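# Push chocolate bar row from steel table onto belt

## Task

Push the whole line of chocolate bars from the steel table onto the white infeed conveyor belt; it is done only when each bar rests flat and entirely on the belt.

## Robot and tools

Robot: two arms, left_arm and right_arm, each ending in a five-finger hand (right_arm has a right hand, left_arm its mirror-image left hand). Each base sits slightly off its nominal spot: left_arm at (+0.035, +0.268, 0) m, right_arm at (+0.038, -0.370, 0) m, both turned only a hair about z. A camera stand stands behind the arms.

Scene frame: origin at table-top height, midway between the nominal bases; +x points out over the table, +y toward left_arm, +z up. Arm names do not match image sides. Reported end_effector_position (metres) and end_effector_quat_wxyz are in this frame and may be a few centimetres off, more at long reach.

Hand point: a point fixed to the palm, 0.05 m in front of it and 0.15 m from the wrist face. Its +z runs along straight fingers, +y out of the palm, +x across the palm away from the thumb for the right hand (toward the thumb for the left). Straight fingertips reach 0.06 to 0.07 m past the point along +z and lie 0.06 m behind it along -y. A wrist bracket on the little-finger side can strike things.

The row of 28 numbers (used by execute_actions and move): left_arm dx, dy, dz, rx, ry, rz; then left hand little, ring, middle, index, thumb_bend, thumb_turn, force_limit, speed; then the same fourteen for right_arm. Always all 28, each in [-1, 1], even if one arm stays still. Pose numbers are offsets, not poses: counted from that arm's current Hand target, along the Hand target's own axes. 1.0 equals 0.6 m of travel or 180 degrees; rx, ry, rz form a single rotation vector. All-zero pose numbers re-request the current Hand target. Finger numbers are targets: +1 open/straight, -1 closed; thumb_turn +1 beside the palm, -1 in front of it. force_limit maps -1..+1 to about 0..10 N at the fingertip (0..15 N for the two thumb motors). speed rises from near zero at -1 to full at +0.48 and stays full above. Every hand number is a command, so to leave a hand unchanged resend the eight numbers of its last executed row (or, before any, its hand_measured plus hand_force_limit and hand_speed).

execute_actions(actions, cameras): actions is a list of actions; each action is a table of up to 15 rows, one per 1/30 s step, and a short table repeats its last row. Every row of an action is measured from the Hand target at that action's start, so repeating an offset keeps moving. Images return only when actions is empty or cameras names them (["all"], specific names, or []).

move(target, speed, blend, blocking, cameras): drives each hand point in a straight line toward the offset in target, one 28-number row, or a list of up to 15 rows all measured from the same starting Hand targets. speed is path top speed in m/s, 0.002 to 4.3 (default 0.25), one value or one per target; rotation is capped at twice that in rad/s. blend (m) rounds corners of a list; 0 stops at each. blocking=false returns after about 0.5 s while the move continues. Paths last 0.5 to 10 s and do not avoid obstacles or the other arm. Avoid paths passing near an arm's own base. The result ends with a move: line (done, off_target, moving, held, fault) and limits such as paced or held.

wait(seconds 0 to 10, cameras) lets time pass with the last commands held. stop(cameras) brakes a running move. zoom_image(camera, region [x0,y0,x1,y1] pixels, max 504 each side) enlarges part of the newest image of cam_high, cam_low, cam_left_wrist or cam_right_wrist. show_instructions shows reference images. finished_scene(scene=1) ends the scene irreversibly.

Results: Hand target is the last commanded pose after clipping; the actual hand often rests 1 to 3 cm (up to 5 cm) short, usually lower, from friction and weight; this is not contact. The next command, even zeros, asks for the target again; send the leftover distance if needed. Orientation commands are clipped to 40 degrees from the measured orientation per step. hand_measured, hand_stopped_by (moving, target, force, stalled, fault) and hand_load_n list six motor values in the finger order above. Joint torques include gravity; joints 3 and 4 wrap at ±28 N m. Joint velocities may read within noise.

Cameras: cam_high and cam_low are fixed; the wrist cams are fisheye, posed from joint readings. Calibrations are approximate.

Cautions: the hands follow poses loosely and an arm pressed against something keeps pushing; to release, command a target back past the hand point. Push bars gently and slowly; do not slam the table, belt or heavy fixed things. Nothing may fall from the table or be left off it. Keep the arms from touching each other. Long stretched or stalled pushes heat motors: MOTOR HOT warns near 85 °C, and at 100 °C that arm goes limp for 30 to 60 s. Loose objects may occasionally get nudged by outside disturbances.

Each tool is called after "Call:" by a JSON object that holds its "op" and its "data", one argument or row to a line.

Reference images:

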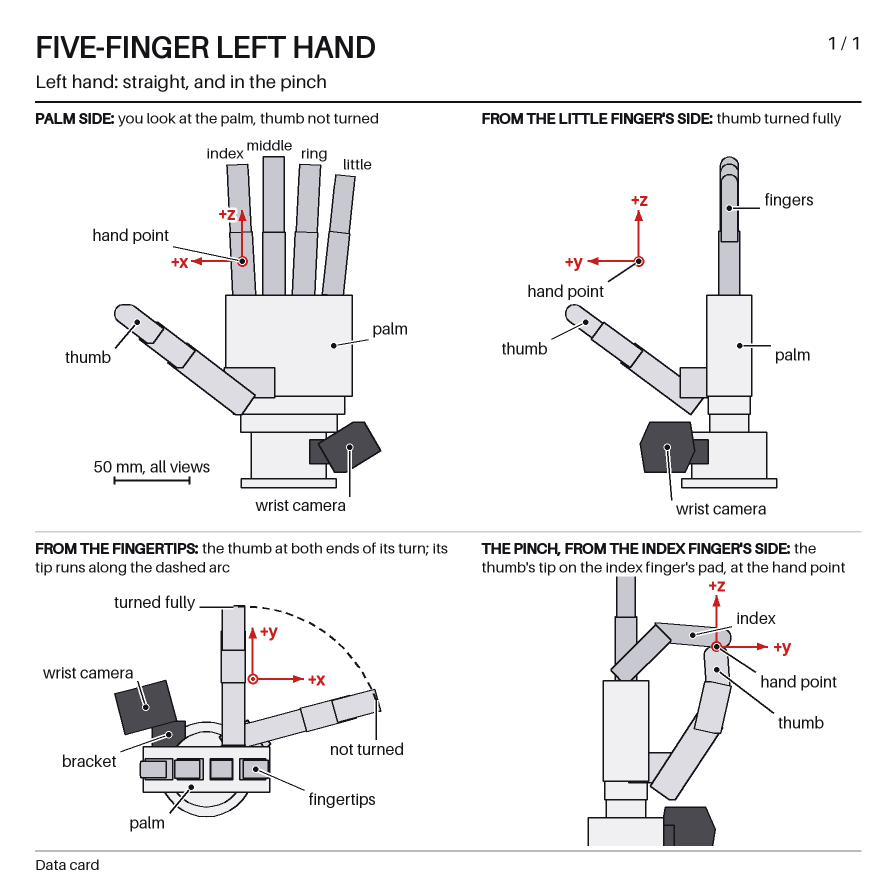

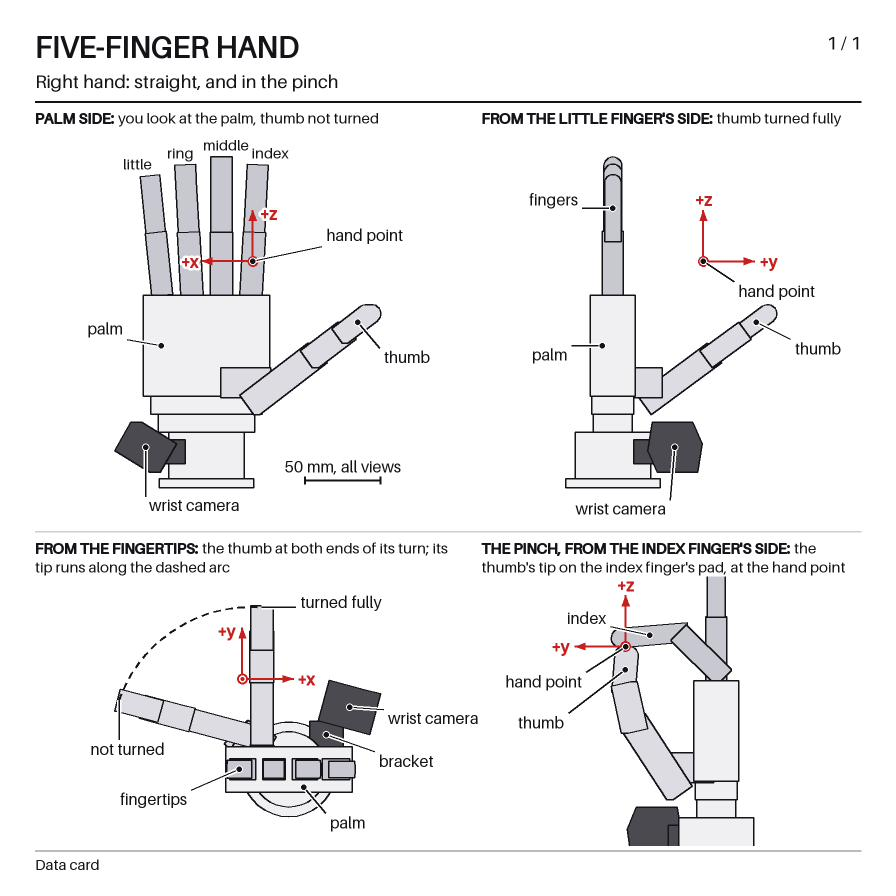

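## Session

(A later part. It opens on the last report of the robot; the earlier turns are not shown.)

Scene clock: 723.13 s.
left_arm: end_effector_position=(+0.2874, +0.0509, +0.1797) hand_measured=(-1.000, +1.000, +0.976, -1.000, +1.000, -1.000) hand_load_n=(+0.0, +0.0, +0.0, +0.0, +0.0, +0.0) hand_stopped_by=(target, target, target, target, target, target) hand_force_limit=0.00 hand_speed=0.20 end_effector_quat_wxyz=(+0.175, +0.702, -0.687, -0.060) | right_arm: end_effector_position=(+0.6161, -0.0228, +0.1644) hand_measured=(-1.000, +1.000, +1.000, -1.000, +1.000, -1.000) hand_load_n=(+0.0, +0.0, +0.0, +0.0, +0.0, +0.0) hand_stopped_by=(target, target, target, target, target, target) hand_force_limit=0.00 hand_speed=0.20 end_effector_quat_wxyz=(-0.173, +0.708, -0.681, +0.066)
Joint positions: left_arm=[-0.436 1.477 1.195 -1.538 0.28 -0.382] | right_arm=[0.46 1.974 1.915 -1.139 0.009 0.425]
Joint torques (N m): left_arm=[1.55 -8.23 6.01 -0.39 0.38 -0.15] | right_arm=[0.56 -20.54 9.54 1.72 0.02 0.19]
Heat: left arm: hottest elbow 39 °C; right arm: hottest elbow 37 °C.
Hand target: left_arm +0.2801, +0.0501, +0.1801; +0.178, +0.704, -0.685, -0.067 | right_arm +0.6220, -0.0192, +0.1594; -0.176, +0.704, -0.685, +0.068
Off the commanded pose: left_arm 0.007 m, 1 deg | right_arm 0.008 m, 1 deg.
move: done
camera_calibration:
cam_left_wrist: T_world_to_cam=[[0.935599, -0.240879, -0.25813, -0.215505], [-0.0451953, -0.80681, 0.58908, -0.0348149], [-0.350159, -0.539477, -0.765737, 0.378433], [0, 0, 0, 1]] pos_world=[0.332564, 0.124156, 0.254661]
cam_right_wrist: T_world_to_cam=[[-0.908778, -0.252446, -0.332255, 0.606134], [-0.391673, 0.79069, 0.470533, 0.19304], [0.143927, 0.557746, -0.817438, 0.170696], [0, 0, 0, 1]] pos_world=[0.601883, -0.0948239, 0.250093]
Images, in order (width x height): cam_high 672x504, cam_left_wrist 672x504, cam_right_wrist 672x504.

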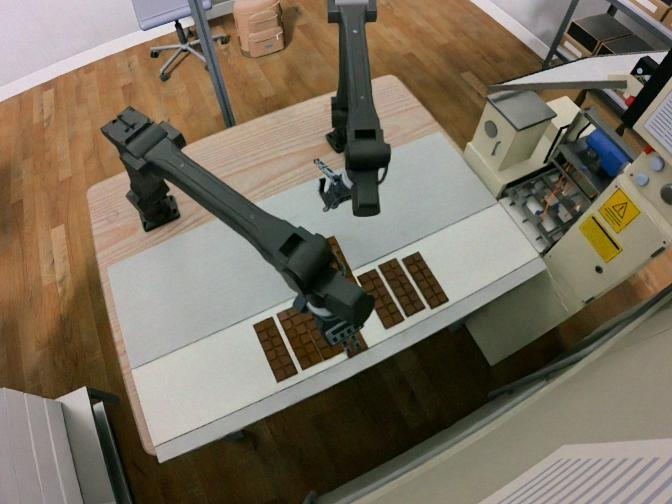

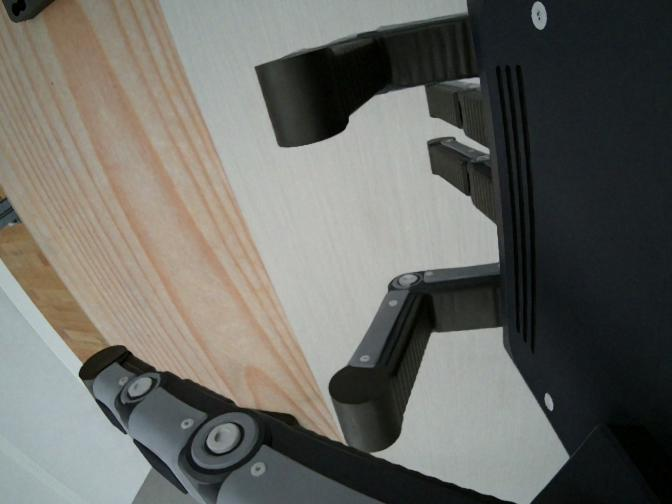

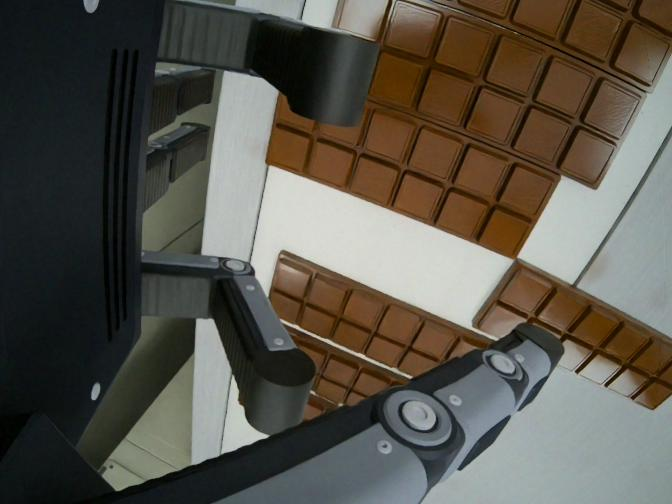

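Call:
{"op": "move", "data": {
  "target": [
    [0, 0, 0, 0, 0, 0, -1, 1, 1, -1, 1, -1, 0, 0.2, 0.3185, 0.0113, -0.1275, 0, 0, 0, -1, 1, 1, -1, 1, -1, 0, 0.2],
    [0.099, -0.4567, -0.1343, 0, 0, 0, -1, 1, 1, -1, 1, -1, 0, 0.2, 0.3185, 0.0113, -0.1275, 0, 0, 0, -1, 1, 1, -1, 1, -1, 0, 0.2],
    [0.0847, -0.4843, -0.0445, 0, 0, 0, -1, 1, 1, -1, 1, -1, 0, 0.2, 0.3185, 0.0113, -0.1275, 0, 0, 0, -1, 1, 1, -1, 1, -1, 0, 0.2],
    [0.1415, -0.4823, -0.0412, 0, 0, 0, -1, 1, 1, -1, 1, -1, 0, 0.2, 0.3185, 0.0113, -0.1275, 0, 0, 0, -1, 1, 1, -1, 1, -1, 0, 0.2],
    [0.124, -0.4775, -0.0573, 0, 0, 0, -1, 1, 1, -1, 1, -1, 0, 0.2, 0.3185, 0.0113, -0.1275, 0, 0, 0, -1, 1, 1, -1, 1, -1, 0, 0.2],
    [0.1052, -0.4255, -0.131, 0, 0, 0, -1, 1, 1, -1, 1, -1, 0, 0.2, 0.3185, 0.0113, -0.1275, 0, 0, 0, -1, 1, 1, -1, 1, -1, 0, 0.2],
    [-0.0173, 0.0685, 0.0045, 0, 0, 0, -1, 1, 1, -1, 1, -1, 0, 0.2, 0.3185, 0.0113, -0.1275, 0, 0, 0, -1, 1, 1, -1, 1, -1, 0, 0.2]
  ],
  "speed": [0.25, 0.3, 0.07, 0.03, 0.06, 0.15, 0.3],
  "blend": [0.02, 0.01, 0.002, 0, 0.003, 0.01, 0],
  "cameras": ["cam_high", "cam_left_wrist", "cam_right_wrist"]
}}

Call:
{"op": "zoom_image", "data": {
  "camera": "cam_high",
  "region": [290, 220, 400, 370]
}}

Scene clock: 756.90 s.
left_arm: end_effector_position=(+0.2439, +0.0618, +0.1910) hand_measured=(-1.000, +1.000, +0.976, -1.000, +1.000, -1.000) hand_load_n=(+0.0, +0.0, +0.0, +0.0, -0.5, +0.0) hand_stopped_by=(target, target, target, target, target, target) hand_force_limit=0.00 hand_speed=0.20 end_effector_quat_wxyz=(+0.179, +0.702, -0.686, -0.069) | right_arm: end_effector_position=(+0.6049, -0.2203, +0.1968) hand_measured=(-1.000, +1.000, +1.000, -1.000, +1.000, -1.000) hand_load_n=(+0.0, +0.0, +0.0, +0.0, -0.5, +0.0) hand_stopped_by=(target, target, target, target, target, target) hand_force_limit=0.00 hand_speed=0.20 end_effector_quat_wxyz=(-0.177, +0.698, -0.690, +0.069)
Joint positions: left_arm=[-0.455 1.367 1.107 -1.574 0.285 -0.401] | right_arm=[0.153 1.756 1.683 -1.128 -0.097 0.165]
Joint torques (N m): left_arm=[1.61 -7 6.02 0.24 0.37 -0.16] | right_arm=[0.67 -19.25 8.43 0.98 -0.28 -0.06]
Heat: left arm: hottest elbow 39 °C; right arm: hottest elbow 37 °C.
Hand target: left_arm +0.2400, +0.0599, +0.1900; +0.178, +0.703, -0.685, -0.067 | right_arm +0.6000, -0.2198, +0.2002; -0.177, +0.704, -0.685, +0.068
Off the commanded pose: left_arm 0.004 m, 0 deg | right_arm 0.006 m, 1 deg.
move: done
camera_calibration:
cam_left_wrist: T_world_to_cam=[[0.930829, -0.238907, -0.276553, -0.164677], [-0.0347151, -0.811115, 0.583855, -0.0359521], [-0.363804, -0.533868, -0.763303, 0.380181], [0, 0, 0, 1]] pos_world=[0.290349, 0.134463, 0.265642]
cam_right_wrist: T_world_to_cam=[[-0.913197, -0.225936, -0.339152, 0.566749], [-0.373156, 0.798089, 0.473084, 0.319462], [0.163787, 0.558576, -0.813122, 0.296289], [0, 0, 0, 1]] pos_world=[0.588234, -0.29241, 0.282001]
Images, in order (width x height): cam_high 672x504, cam_left_wrist 672x504, cam_right_wrist 672x504.

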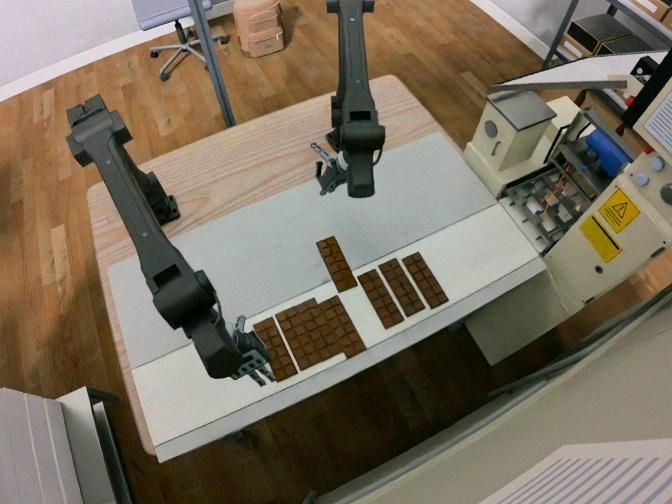

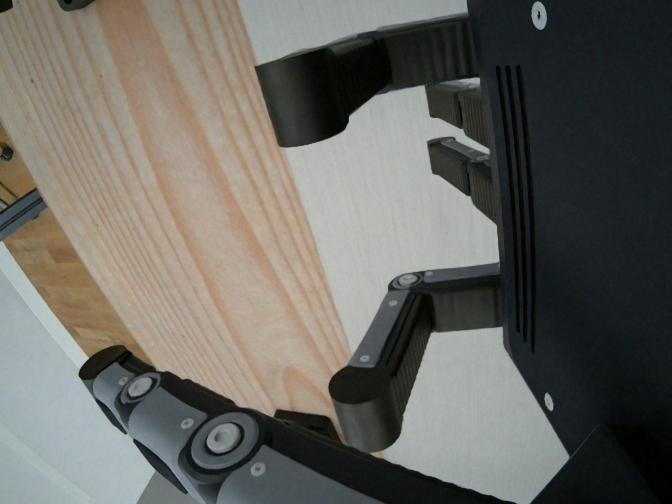

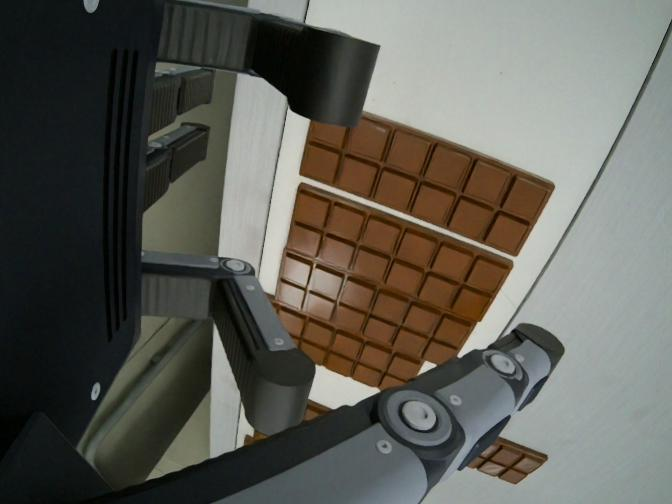

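Scaled by 3.360 from the camera's 672x504 image, which has a finer 960x720 frame.

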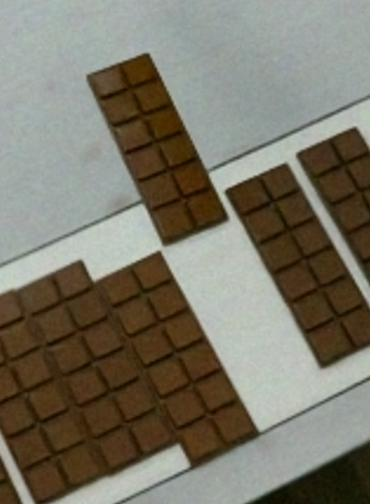

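Call:
{"op": "move", "data": {
  "target": [
    [0.0725, -0.119, 0.0213, 0, 0, 0, -1, 1, 1, -1, 1, -1, 0, 0.2, -0.3357, -0.032, 0.1372, 0, 0, 0, -1, 1, 1, -1, 1, -1, 0, 0.2],
    [0.0613, -0.1448, 0.0918, 0, 0, 0, -1, 1, 1, -1, 1, -1, 0, 0.2, -0.318, 0.009, 0.2485, 0, 0, 0, -1, 1, 1, -1, 1, -1, 0, 0.2]
  ],
  "speed": [0.22, 0.07],
  "blend": [0.01, 0],
  "cameras": ["cam_high", "cam_left_wrist", "cam_right_wrist"]
}}

Call:
{"op": "zoom_image", "data": {
  "camera": "cam_high",
  "region": [310, 300, 400, 380]
}}

Call:
{"op": "zoom_image", "data": {
  "camera": "cam_right_wrist",
  "region": [120, 0, 420, 250]
}}

Call:
{"op": "zoom_image", "data": {
  "camera": "cam_high",
  "region": [290, 200, 390, 300]
}}

Scene clock: 786.13 s.
left_arm: end_effector_position=(+0.3091, +0.0181, +0.1235) hand_measured=(-1.000, +1.000, +0.976, -1.000, +1.000, -1.000) hand_load_n=(+0.0, +0.0, +0.0, +0.0, +0.0, +0.0) hand_stopped_by=(target, target, target, target, target, target) hand_force_limit=0.00 hand_speed=0.20 end_effector_quat_wxyz=(+0.175, +0.703, -0.687, -0.057) | right_arm: end_effector_position=(+0.6307, -0.0068, +0.0950) hand_measured=(-1.000, +1.000, +1.000, -1.000, +1.000, -1.000) hand_load_n=(+0.0, +0.0, +0.0, +0.0, +0.0, +0.0) hand_stopped_by=(target, target, target, target, target, target) hand_force_limit=0.00 hand_speed=0.20 end_effector_quat_wxyz=(-0.176, +0.710, -0.679, +0.067)
Joint positions: left_arm=[-0.485 1.604 1.187 -1.382 0.293 -0.435] | right_arm=[0.471 2.055 1.86 -0.997 0.012 0.43]
Joint torques (N m): left_arm=[1.44 -7.88 5.85 0.27 0.36 -0.15] | right_arm=[0.21 -22.01 8.46 1.76 0.02 0.19]
Heat: left arm: hottest elbow 38 °C; right arm: hottest elbow 38 °C.
Hand target: left_arm +0.3050, +0.0148, +0.1147; +0.178, +0.704, -0.685, -0.067 | right_arm +0.6350, -0.0081, +0.0880; -0.177, +0.704, -0.685, +0.068
Off the commanded pose: left_arm 0.010 m, 1 deg | right_arm 0.008 m, 1 deg.
move: done
camera_calibration:
cam_left_wrist: T_world_to_cam=[[0.937727, -0.238534, -0.252525, -0.259645], [-0.0454689, -0.80499, 0.591544, -0.0274598], [-0.344384, -0.543225, -0.765707, 0.323612], [0, 0, 0, 1]] pos_world=[0.353674, 0.0917552, 0.198469]
cam_right_wrist: T_world_to_cam=[[-0.905598, -0.256298, -0.33794, 0.598882], [-0.398413, 0.787307, 0.470547, 0.222982], [0.145462, 0.560766, -0.815096, 0.101747], [0, 0, 0, 1]] pos_world=[0.616385, -0.0791193, 0.180396]
Images, in order (width x height): cam_high 672x504, cam_left_wrist 672x504, cam_right_wrist 672x504.

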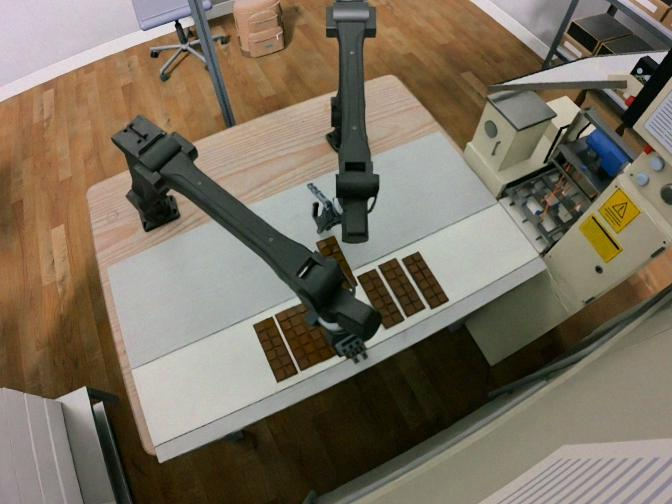

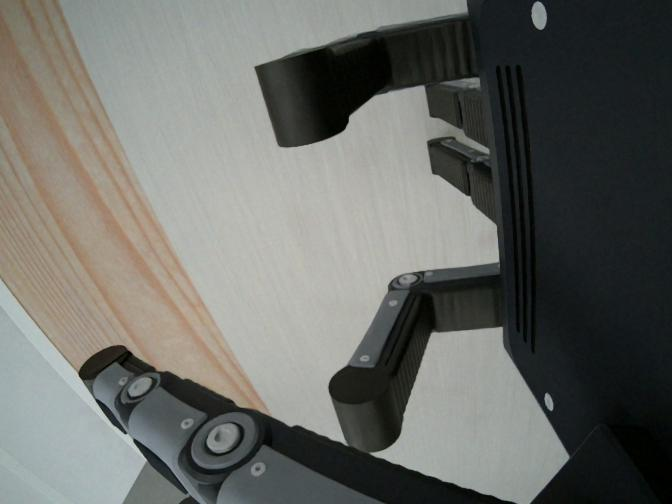

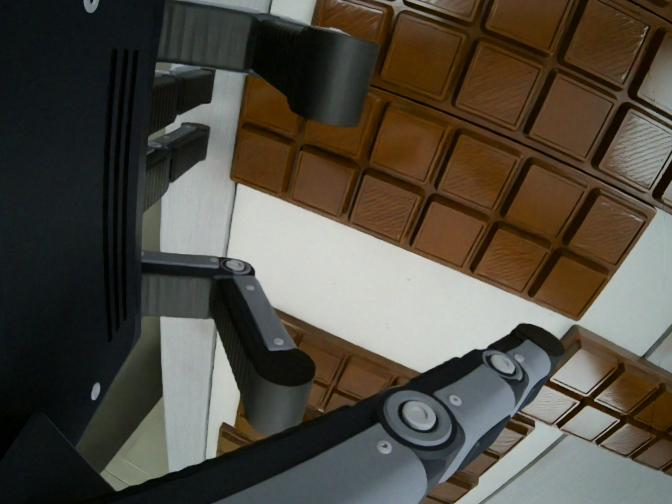

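Scaled by 5.600 from the camera's 672x504 image, which has a finer 960x720 frame.

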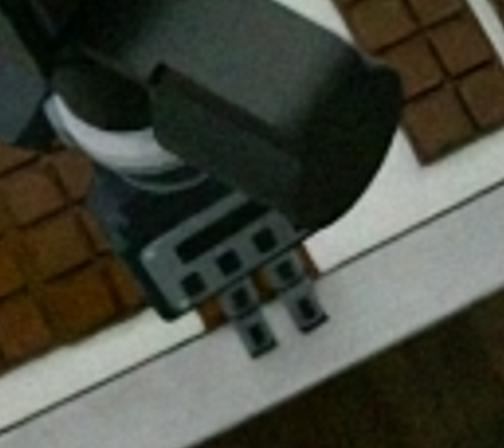

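Scaled by 1.680 from the camera's 672x504 image, which has a finer 960x720 frame.

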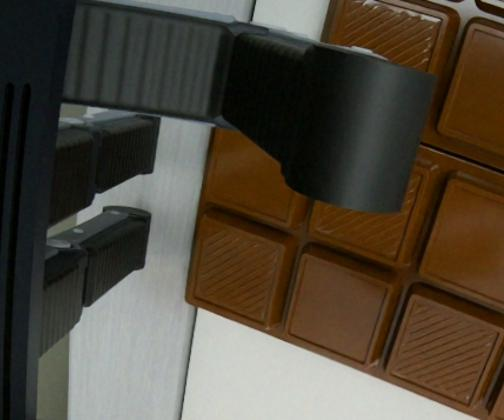

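Scaled by 5.040 from the camera's 672x504 image, which has a finer 960x720 frame.

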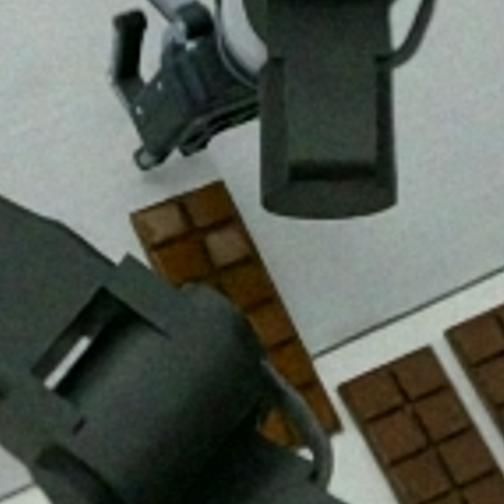

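Call:
{"op": "move", "data": {
  "target": [
    [0.011, -0.0022, 0.0032, 0, 0, 0, -1, 1, 1, -1, 1, -1, 0, 0.2, 0.003, 0.0068, 0.0185, 0, 0, 0, -1, 1, 1, -1, 1, -1, 0, 0.2],
    [0.011, -0.0022, 0.0032, 0, 0, 0, -1, 1, 1, -1, 1, -1, 0, 0.2, -0.0003, 0.058, -0.0015, 0, 0, 0, -1, 1, 1, -1, 1, -1, 0, 0.2]
  ],
  "speed": [0.03, 0.04],
  "blend": [0, 0],
  "cameras": ["cam_high", "cam_right_wrist"]
}}

Call:
{"op": "zoom_image", "data": {
  "camera": "cam_right_wrist",
  "region": [120, 0, 420, 250]
}}

Call:
{"op": "zoom_image", "data": {
  "camera": "cam_high",
  "region": [310, 300, 400, 380]
}}

Scene clock: 801.33 s.
left_arm: end_effector_position=(+0.3070, +0.0129, +0.1201) hand_measured=(-1.000, +1.000, +0.976, -1.000, +1.000, -1.000) hand_load_n=(+0.0, +0.0, +0.0, +0.0, +0.0, +0.0) hand_stopped_by=(target, target, target, target, target, target) hand_force_limit=0.00 hand_speed=0.20 end_effector_quat_wxyz=(+0.176, +0.703, -0.686, -0.061) | right_arm: end_effector_position=(+0.6121, -0.0113, +0.0864) hand_measured=(-1.000, +1.000, +1.000, -1.000, +1.000, -1.000) hand_load_n=(+0.0, +0.0, +0.0, +0.0, +0.0, +0.0) hand_stopped_by=(target, target, target, target, target, target) hand_force_limit=0.00 hand_speed=0.20 end_effector_quat_wxyz=(-0.187, +0.702, -0.683, +0.073)
Joint positions: left_arm=[-0.499 1.613 1.187 -1.377 0.295 -0.449] | right_arm=[0.48 1.991 1.73 -0.908 0.022 0.453]
Joint torques (N m): left_arm=[1.38 -7.88 6.45 0.34 0.41 -0.15] | right_arm=[1.2 -21.48 7.01 1.2 -0.04 0.17]
Heat: left arm: hottest elbow 38 °C; right arm: hottest elbow 37 °C.
Hand target: left_arm +0.3060, +0.0080, +0.1135; +0.178, +0.704, -0.685, -0.067 | right_arm +0.6021, -0.0081, +0.0769; -0.176, +0.704, -0.685, +0.068
Off the commanded pose: left_arm 0.008 m, 1 deg | right_arm 0.014 m, 1 deg.
move: off_target (right_arm)
camera_calibration:
cam_right_wrist: T_world_to_cam=[[-0.902164, -0.237992, -0.359806, 0.577946], [-0.395534, 0.789271, 0.469686, 0.221521], [0.172203, 0.566049, -0.806185, 0.082866], [0, 0, 0, 1]] pos_world=[0.594751, -0.0841994, 0.170709]
Images, in order (width x height): cam_high 672x504, cam_right_wrist 672x504.

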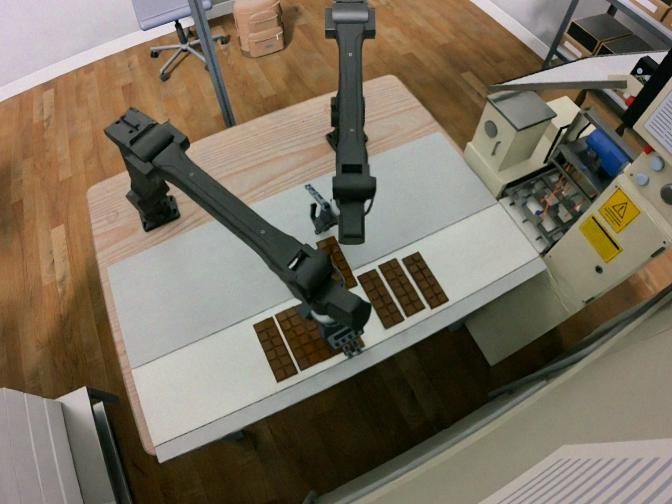

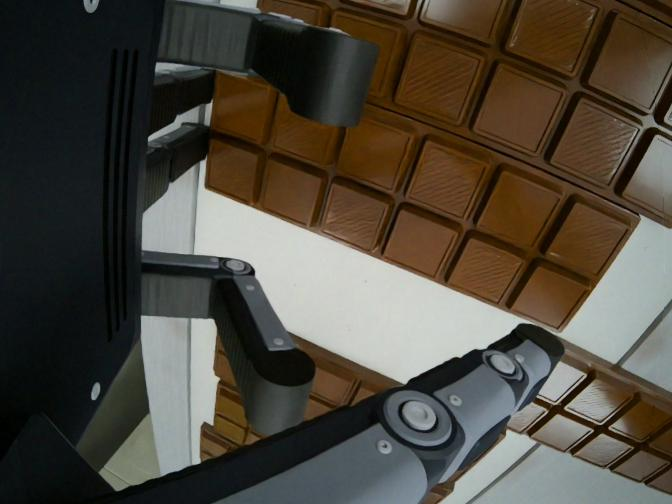

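Scaled by 1.680 from the camera's 672x504 image, which has a finer 960x720 frame.

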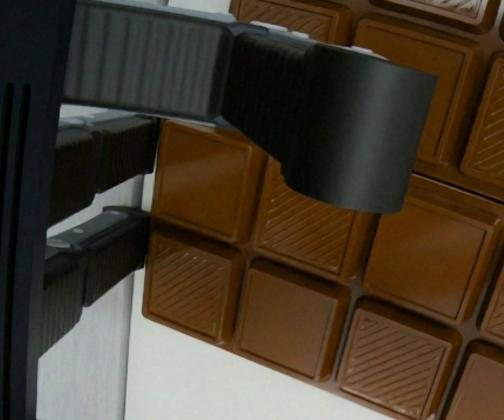

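Scaled by 5.600 from the camera's 672x504 image, which has a finer 960x720 frame.

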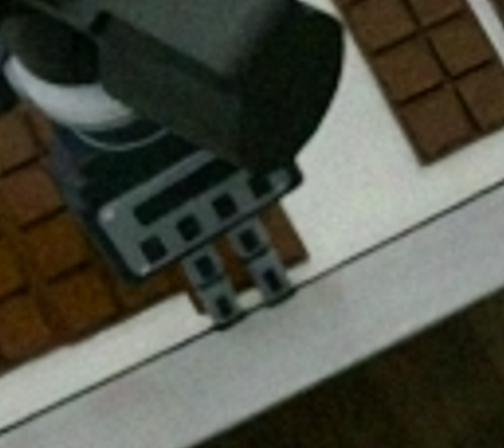

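Call:
{"op": "move", "data": {
  "target": [
    [0, 0, 0, 0, 0, 0, -1, 1, 1, -1, 1, -1, 0, 0.2, -0.0007, 0.0222, -0.0075, 0, 0, 0, -1, 1, 1, -1, 1, -1, 0, 0.2],
    [0, 0, 0, 0, 0, 0, -1, 1, 1, -1, 1, -1, 0, 0.2, -0.0007, -0.017, -0.0082, 0, 0, 0, -1, 1, 1, -1, 1, -1, 0, 0.2],
    [0, 0, 0, 0, 0, 0, -1, 1, 1, -1, 1, -1, 0, 0.2, 0.0005, -0.0675, -0.1243, 0, 0, 0, -1, 1, 1, -1, 1, -1, 0, 0.2],
    [0, 0, 0, 0, 0, 0, -1, 1, 1, -1, 1, -1, 0, 0.2, 0.3495, -0.0355, -0.2633, 0, 0, 0, -1, 1, 1, -1, 1, -1, 0, 0.2]
  ],
  "speed": [0.03, 0.06, 0.12, 0.25],
  "blend": [0, 0.003, 0.02, 0],
  "cameras": ["cam_high", "cam_left_wrist", "cam_right_wrist"]
}}

Call:
{"op": "zoom_image", "data": {
  "camera": "cam_high",
  "region": [290, 230, 410, 370]
}}

Scene clock: 821.27 s.
left_arm: end_effector_position=(+0.3070, +0.0129, +0.1201) hand_measured=(-1.000, +1.000, +0.976, -1.000, +1.000, -1.000) hand_load_n=(+0.0, +0.0, +0.0, +0.0, +0.0, +0.0) hand_stopped_by=(target, target, target, target, target, target) hand_force_limit=0.00 hand_speed=0.20 end_effector_quat_wxyz=(+0.176, +0.703, -0.686, -0.061) | right_arm: end_effector_position=(+0.5857, -0.2408, +0.1974) hand_measured=(-1.000, +1.000, +1.000, -1.000, +1.000, -1.000) hand_load_n=(+0.0, +0.0, +0.0, +0.0, +0.0, +0.0) hand_stopped_by=(target, target, target, target, target, target) hand_force_limit=0.00 hand_speed=0.20 end_effector_quat_wxyz=(-0.177, +0.698, -0.691, +0.069)
Joint positions: left_arm=[-0.499 1.613 1.187 -1.377 0.295 -0.449] | right_arm=[0.121 1.697 1.605 -1.111 -0.107 0.137]
Joint torques (N m): left_arm=[1.49 -7.82 6.43 0.29 0.4 -0.15] | right_arm=[0.73 -18.37 8.2 0.96 -0.29 -0.05]
Heat: left arm: hottest elbow 38 °C; right arm: hottest elbow 37 °C.
Hand target: left_arm +0.3060, +0.0080, +0.1135; +0.178, +0.704, -0.685, -0.067 | right_arm +0.5798, -0.2400, +0.2000; -0.176, +0.704, -0.685, +0.068
Off the commanded pose: left_arm 0.008 m, 1 deg | right_arm 0.006 m, 1 deg.
move: done
camera_calibration:
cam_left_wrist: T_world_to_cam=[[0.935758, -0.237795, -0.260406, -0.258287], [-0.0414569, -0.807499, 0.58841, -0.0305429], [-0.350198, -0.539813, -0.765482, 0.319075], [0, 0, 0, 1]] pos_world=[0.352167, 0.0861586, 0.194959]
cam_right_wrist: T_world_to_cam=[[-0.913102, -0.22445, -0.340393, 0.545279], [-0.372507, 0.798668, 0.472619, 0.328207], [0.165782, 0.558348, -0.812874, 0.310145], [0, 0, 0, 1]] pos_world=[0.568739, -0.31291, 0.282601]
Images, in order (width x height): cam_high 672x504, cam_left_wrist 672x504, cam_right_wrist 672x504.

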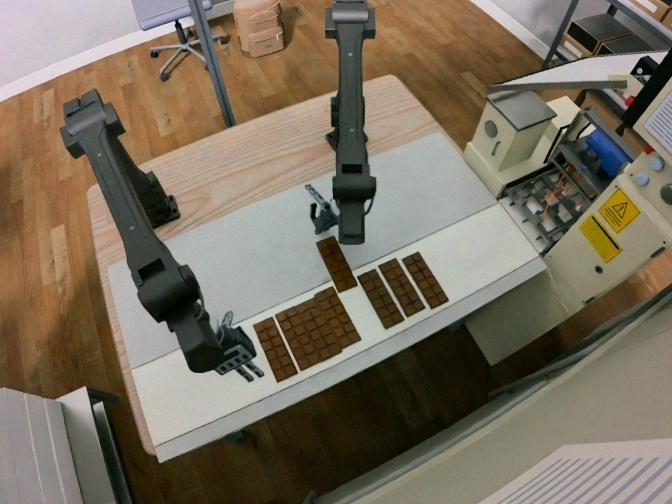

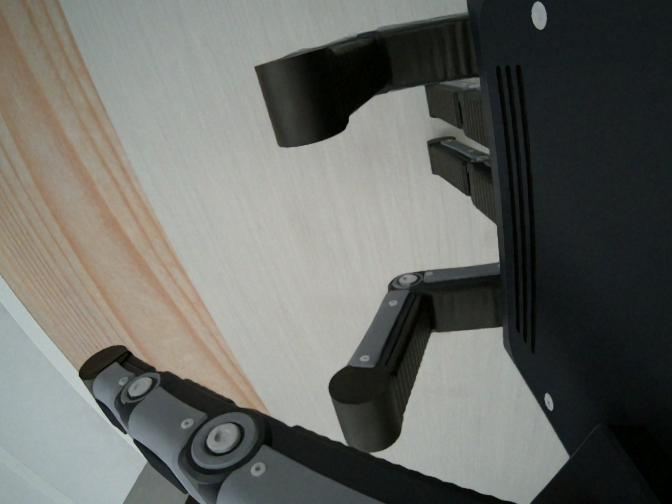

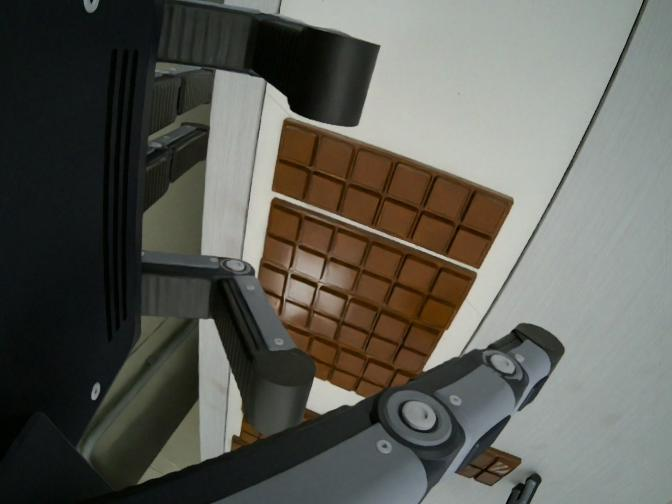

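Scaled by 3.600 from the camera's 672x504 image, which has a finer 960x720 frame.

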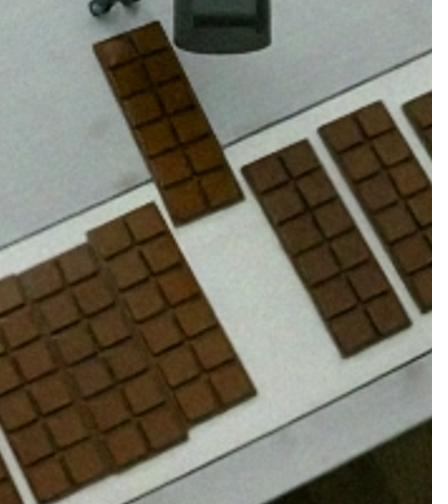

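Call:
{"op": "move", "data": {
  "target": [
    [0.0042, -0.0507, -0.0262, 0, 0, 0, -1, 1, 1, -1, 1, -1, 0, 0.2, 0, 0, 0, 0, 0, 0, -1, 1, 1, -1, 1, -1, 0, 0.2],
    [0.0167, -0.175, -0.0727, 0, 0, 0, -1, 1, 1, -1, 1, -1, 0, 0.2, 0, 0, 0, 0, 0, 0, -1, 1, 1, -1, 1, -1, 0, 0.2]
  ],
  "speed": [0.04, 0.06],
  "blend": [0.003, 0],
  "cameras": ["cam_high", "cam_left_wrist"]
}}

Call:
{"op": "zoom_image", "data": {
  "camera": "cam_high",
  "region": [290, 230, 410, 370]
}}

Call:
{"op": "zoom_image", "data": {
  "camera": "cam_left_wrist",
  "region": [322, 0, 572, 250]
}}

Scene clock: 832.70 s.
left_arm: end_effector_position=(+0.3957, +0.0061, +0.1191) hand_measured=(-1.000, +1.000, +0.976, -1.000, +1.000, -1.000) hand_load_n=(+0.0, -1.0, -2.0, +0.0, +0.0, +0.0) hand_stopped_by=(target, target, target, target, target, target) hand_force_limit=0.00 hand_speed=0.20 end_effector_quat_wxyz=(+0.187, +0.703, -0.681, -0.083) | right_arm: end_effector_position=(+0.5856, -0.2409, +0.1974) hand_measured=(-1.000, +1.000, +1.000, -1.000, +1.000, -1.000) hand_load_n=(+0.0, -0.5, +0.0, -0.5, +0.0, +0.0) hand_stopped_by=(target, target, target, target, target, target) hand_force_limit=0.00 hand_speed=0.20 end_effector_quat_wxyz=(-0.177, +0.698, -0.690, +0.069)
Joint positions: left_arm=[-0.433 1.852 1.492 -1.513 0.284 -0.382] | right_arm=[0.121 1.697 1.605 -1.111 -0.107 0.136]
Joint torques (N m): left_arm=[3.02 -10.23 10.71 0.12 -0.06 0.06] | right_arm=[0.67 -18.26 8.21 0.98 -0.29 -0.06]
Heat: left arm: hottest elbow 39 °C; right arm: hottest elbow 37 °C.
Hand target: left_arm +0.4198, +0.0048, +0.1196; +0.178, +0.704, -0.685, -0.067 | right_arm +0.5798, -0.2400, +0.2000; -0.176, +0.704, -0.685, +0.068
Off the commanded pose: left_arm 0.024 m, 2 deg | right_arm 0.006 m, 1 deg.
move: off_target (left_arm)
camera_calibration:
cam_left_wrist: T_world_to_cam=[[0.922073, -0.233267, -0.308817, -0.33196], [-0.0132322, -0.816479, 0.577224, -0.0415661], [-0.386789, -0.528156, -0.75594, 0.35907], [0, 0, 0, 1]] pos_world=[0.444426, 0.0782719, 0.192913]
Images, in order (width x height): cam_high 672x504, cam_left_wrist 672x504.

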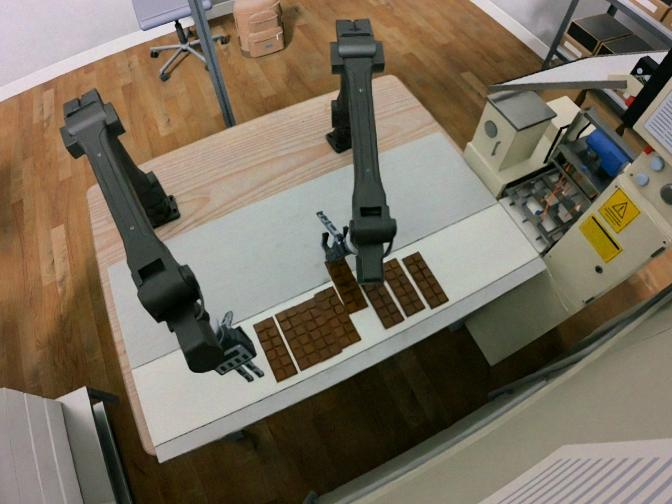

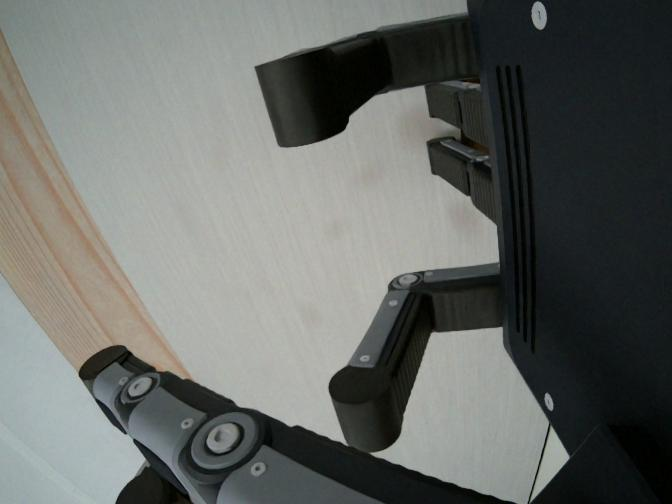

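Scaled by 3.600 from the camera's 672x504 image, which has a finer 960x720 frame.

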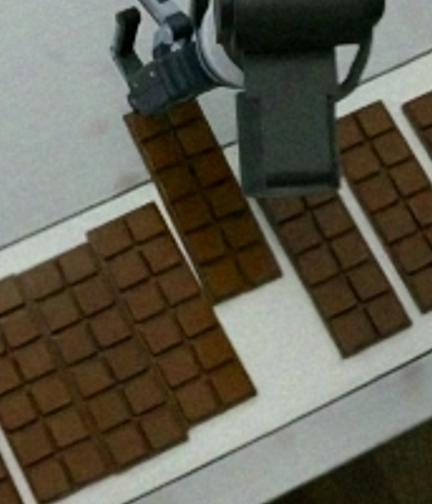

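Scaled by 2.016 from the camera's 672x504 image, which has a finer 960x720 frame.

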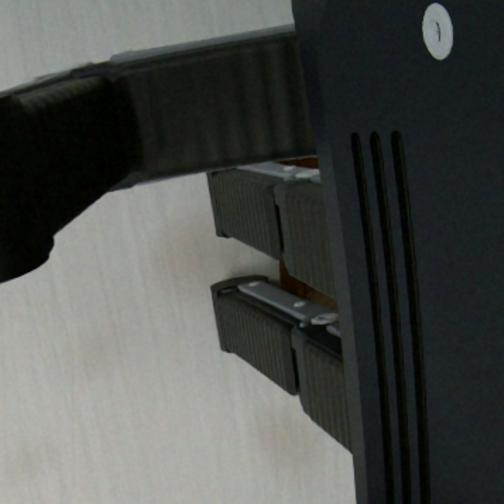

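Call:
{"op": "move", "data": {
  "target": [0.0075, -0.1065, -0.0392, 0, 0, 0, -1, 1, 1, -1, 1, -1, 0, 0.2, 0, 0, 0, 0, 0, 0, -1, 1, 1, -1, 1, -1, 0, 0.2],
  "speed": 0.07,
  "cameras": ["cam_high", "cam_left_wrist"]
}}

Call:
{"op": "zoom_image", "data": {
  "camera": "cam_high",
  "region": [290, 240, 410, 370]
}}

Scene clock: 838.33 s.
left_arm: end_effector_position=(+0.4670, +0.0039, +0.1191) hand_measured=(-1.000, +1.000, +0.976, -1.000, +1.000, -1.000) hand_load_n=(+0.0, -0.5, -1.5, +0.0, +0.0, +0.0) hand_stopped_by=(target, target, target, target, target, target) hand_force_limit=0.00 hand_speed=0.20 end_effector_quat_wxyz=(+0.185, +0.704, -0.681, -0.082) | right_arm: end_effector_position=(+0.5856, -0.2409, +0.1974) hand_measured=(-1.000, +1.000, +1.000, -1.000, +1.000, -1.000) hand_load_n=(+0.0, +0.0, +0.0, +0.0, +0.0, +0.0) hand_stopped_by=(target, target, target, target, target, target) hand_force_limit=0.00 hand_speed=0.20 end_effector_quat_wxyz=(-0.177, +0.698, -0.690, +0.069)
Joint positions: left_arm=[-0.391 2.023 1.757 -1.614 0.27 -0.341] | right_arm=[0.121 1.697 1.605 -1.111 -0.107 0.136]
Joint torques (N m): left_arm=[3.02 -12.57 10.99 -0.14 0.04 0.05] | right_arm=[0.79 -18.26 8.2 0.98 -0.28 -0.06]
Heat: left arm: hottest elbow 39 °C; right arm: hottest elbow 37 °C.
Hand target: left_arm +0.4882, +0.0041, +0.1202; +0.178, +0.704, -0.685, -0.067 | right_arm +0.5798, -0.2400, +0.2000; -0.176, +0.704, -0.685, +0.068
Off the commanded pose: left_arm 0.021 m, 2 deg | right_arm 0.006 m, 1 deg.
move: off_target (left_arm)
camera_calibration:
cam_left_wrist: T_world_to_cam=[[0.923469, -0.232271, -0.305378, -0.39928], [-0.0145001, -0.81649, 0.577177, -0.0418191], [-0.3834, -0.528577, -0.757371, 0.383972], [0, 0, 0, 1]] pos_world=[0.515331, 0.0760724, 0.193015]
Images, in order (width x height): cam_high 672x504, cam_left_wrist 672x504.

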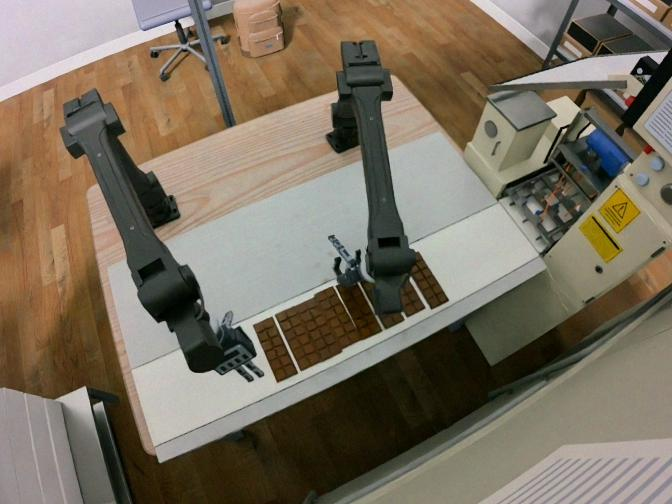

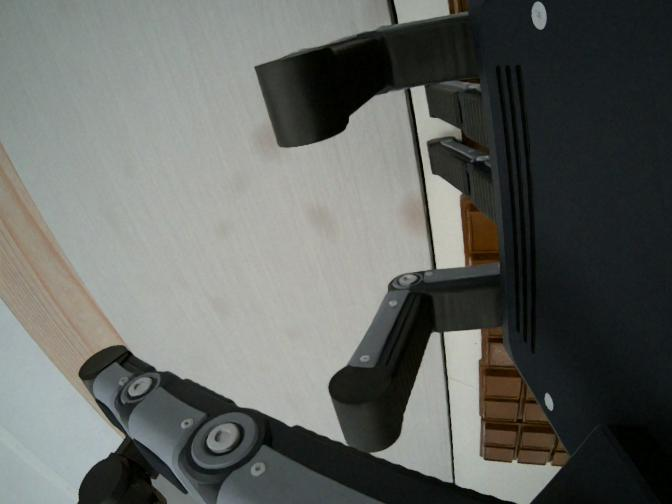

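Scaled by 3.877 from the camera's 672x504 image, which has a finer 960x720 frame.

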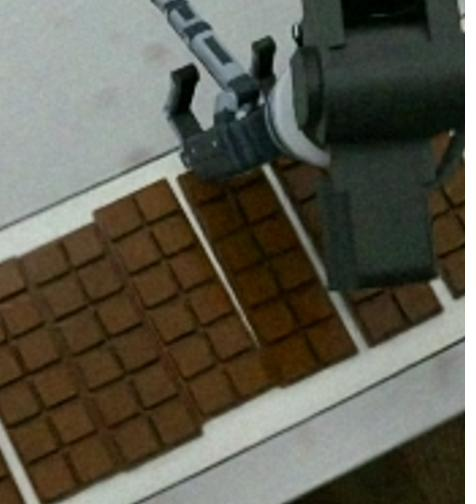

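Call:
{"op": "move", "data": {
  "target": [
    [-0.0044, 0.0958, 0.0284, 0, 0, 0, -1, 1, 1, -1, 1, -1, 0, 0.2, 0, 0, 0, 0, 0, 0, -1, 1, 1, -1, 1, -1, 0, 0.2],
    [-0.1547, 0.3393, -0.0438, 0, 0, 0, -1, 1, 1, -1, 1, -1, 0, 0.2, 0.09, 0.25, -0.25, 0, 0, 0, -1, 1, 1, -1, 1, -1, 0, 0.2]
  ],
  "speed": [0.12, 0.25],
  "blend": [0.01, 0],
  "cameras": ["all"]
}}

Call:
{"op": "zoom_image", "data": {
  "camera": "cam_high",
  "region": [300, 240, 460, 370]
}}

Call:
{"op": "zoom_image", "data": {
  "camera": "cam_high",
  "region": [240, 280, 370, 390]
}}

Scene clock: 844.03 s.
left_arm: end_effector_position=(+0.3051, +0.0941, +0.1995) hand_measured=(-1.000, +1.000, +0.976, -1.000, +1.000, -1.000) hand_load_n=(+0.0, +0.0, +0.0, +0.0, +0.0, +0.0) hand_stopped_by=(target, target, target, target, target, target) hand_force_limit=0.00 hand_speed=0.20 end_effector_quat_wxyz=(+0.176, +0.704, -0.685, -0.064) | right_arm: end_effector_position=(+0.3940, -0.3134, +0.2831) hand_measured=(-1.000, +1.000, +1.000, -1.000, +1.000, -1.000) hand_load_n=(+0.0, +0.0, +0.0, +0.0, +0.0, +0.0) hand_stopped_by=(target, target, target, target, target, target) hand_force_limit=0.00 hand_speed=0.20 end_effector_quat_wxyz=(-0.181, +0.701, -0.686, +0.072)
Joint positions: left_arm=[-0.321 1.48 1.249 -1.626 0.248 -0.272] | right_arm=[-0.017 1.182 1.292 -1.322 -0.159 -0.005]
Joint torques (N m): left_arm=[2.84 -8.47 6.05 -0.42 0.15 0.04] | right_arm=[-0.03 -8.29 8.42 0.96 -0.32 -0.06]
Heat: left arm: hottest elbow 39 °C; right arm: hottest elbow 37 °C.
Hand target: left_arm +0.3007, +0.1001, +0.2004; +0.178, +0.704, -0.685, -0.067 | right_arm +0.3912, -0.3165, +0.2804; -0.176, +0.704, -0.685, +0.068
Off the commanded pose: left_arm 0.007 m, 0 deg | right_arm 0.005 m, 1 deg.
move: done
camera_calibration:
cam_left_wrist: T_world_to_cam=[[0.934452, -0.235854, -0.26678, -0.214915], [-0.0374988, -0.810209, 0.58494, -0.0120122], [-0.354108, -0.536595, -0.765946, 0.424126], [0, 0, 0, 1]] pos_world=[0.350564, 0.167163, 0.274549]
cam_right_wrist: T_world_to_cam=[[-0.907118, -0.23514, -0.349065, 0.379928], [-0.386205, 0.794691, 0.468307, 0.279712], [0.167281, 0.55962, -0.811691, 0.451491], [0, 0, 0, 1]] pos_world=[0.37714, -0.385612, 0.368099]

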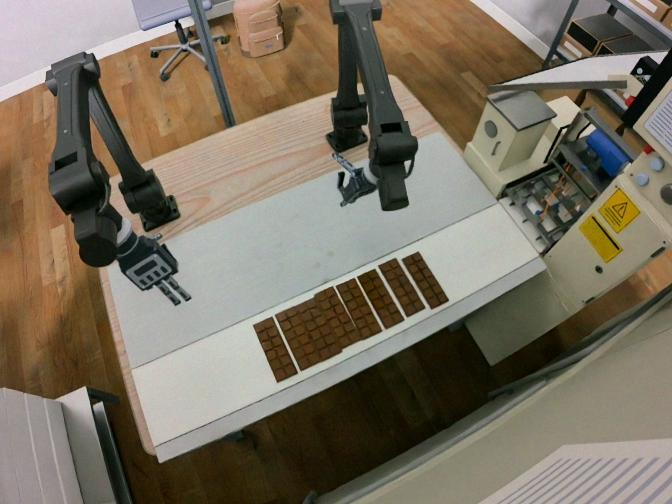

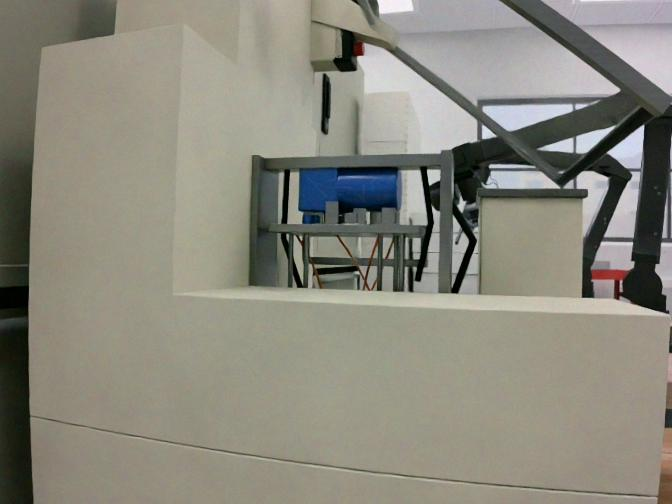

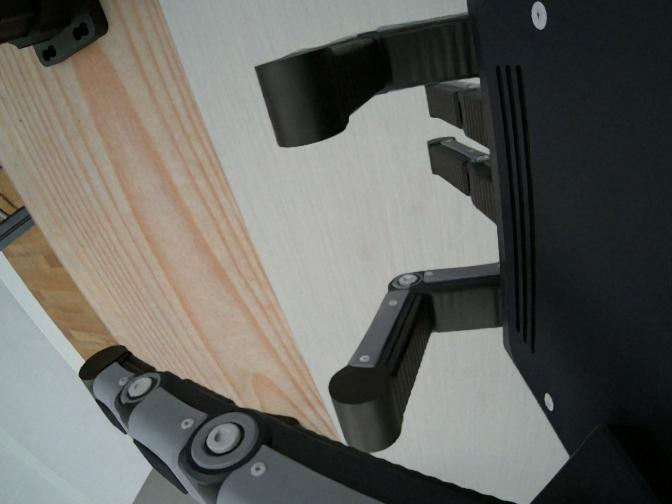

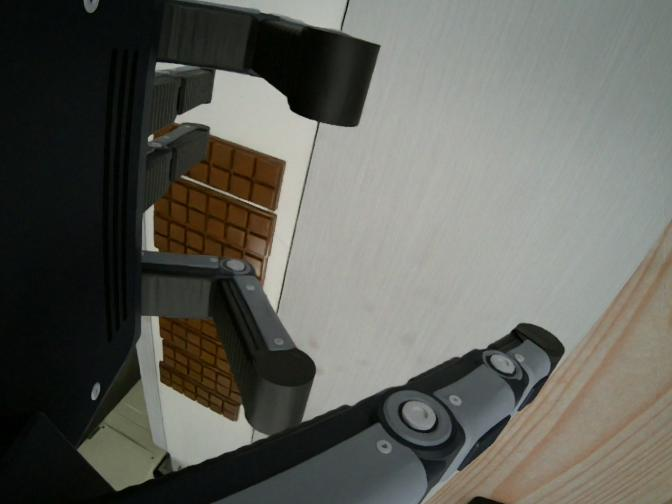

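Scaled by 3.150 from the camera's 672x504 image, which has a finer 960x720 frame.

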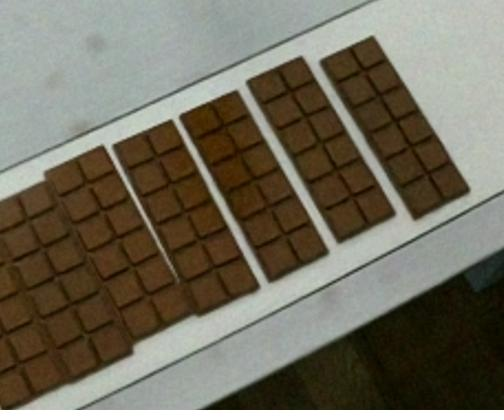

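Scaled by 3.877 from the camera's 672x504 image, which has a finer 960x720 frame.

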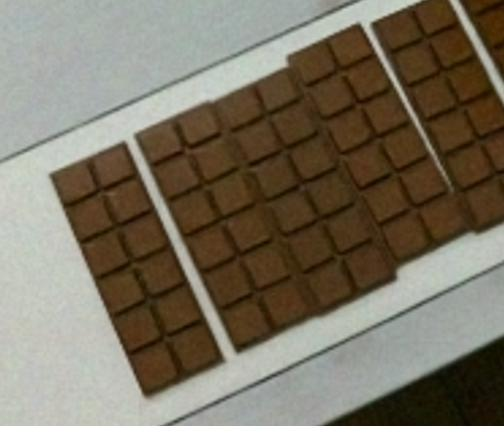

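Call:
{"op": "zoom_image", "data": {
  "camera": "cam_high",
  "region": [270, 280, 350, 380]
}}

Call:
{"op": "zoom_image", "data": {
  "camera": "cam_right_wrist",
  "region": [130, 100, 330, 430]
}}

Scaled by 5.040 from the camera's 672x504 image, which has a finer 960x720 frame.

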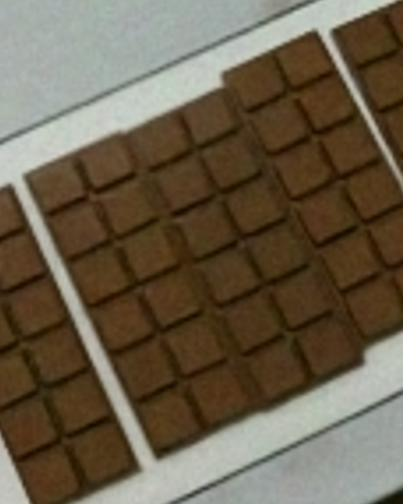

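Scaled by 1.527 from the camera's 672x504 image, which has a finer 960x720 frame.

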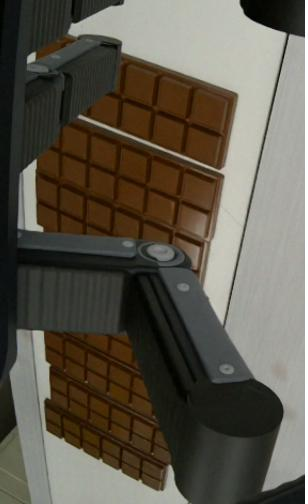

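Call:
{"op": "finished_scene", "data": {

}}

The scene is finished: the task was done.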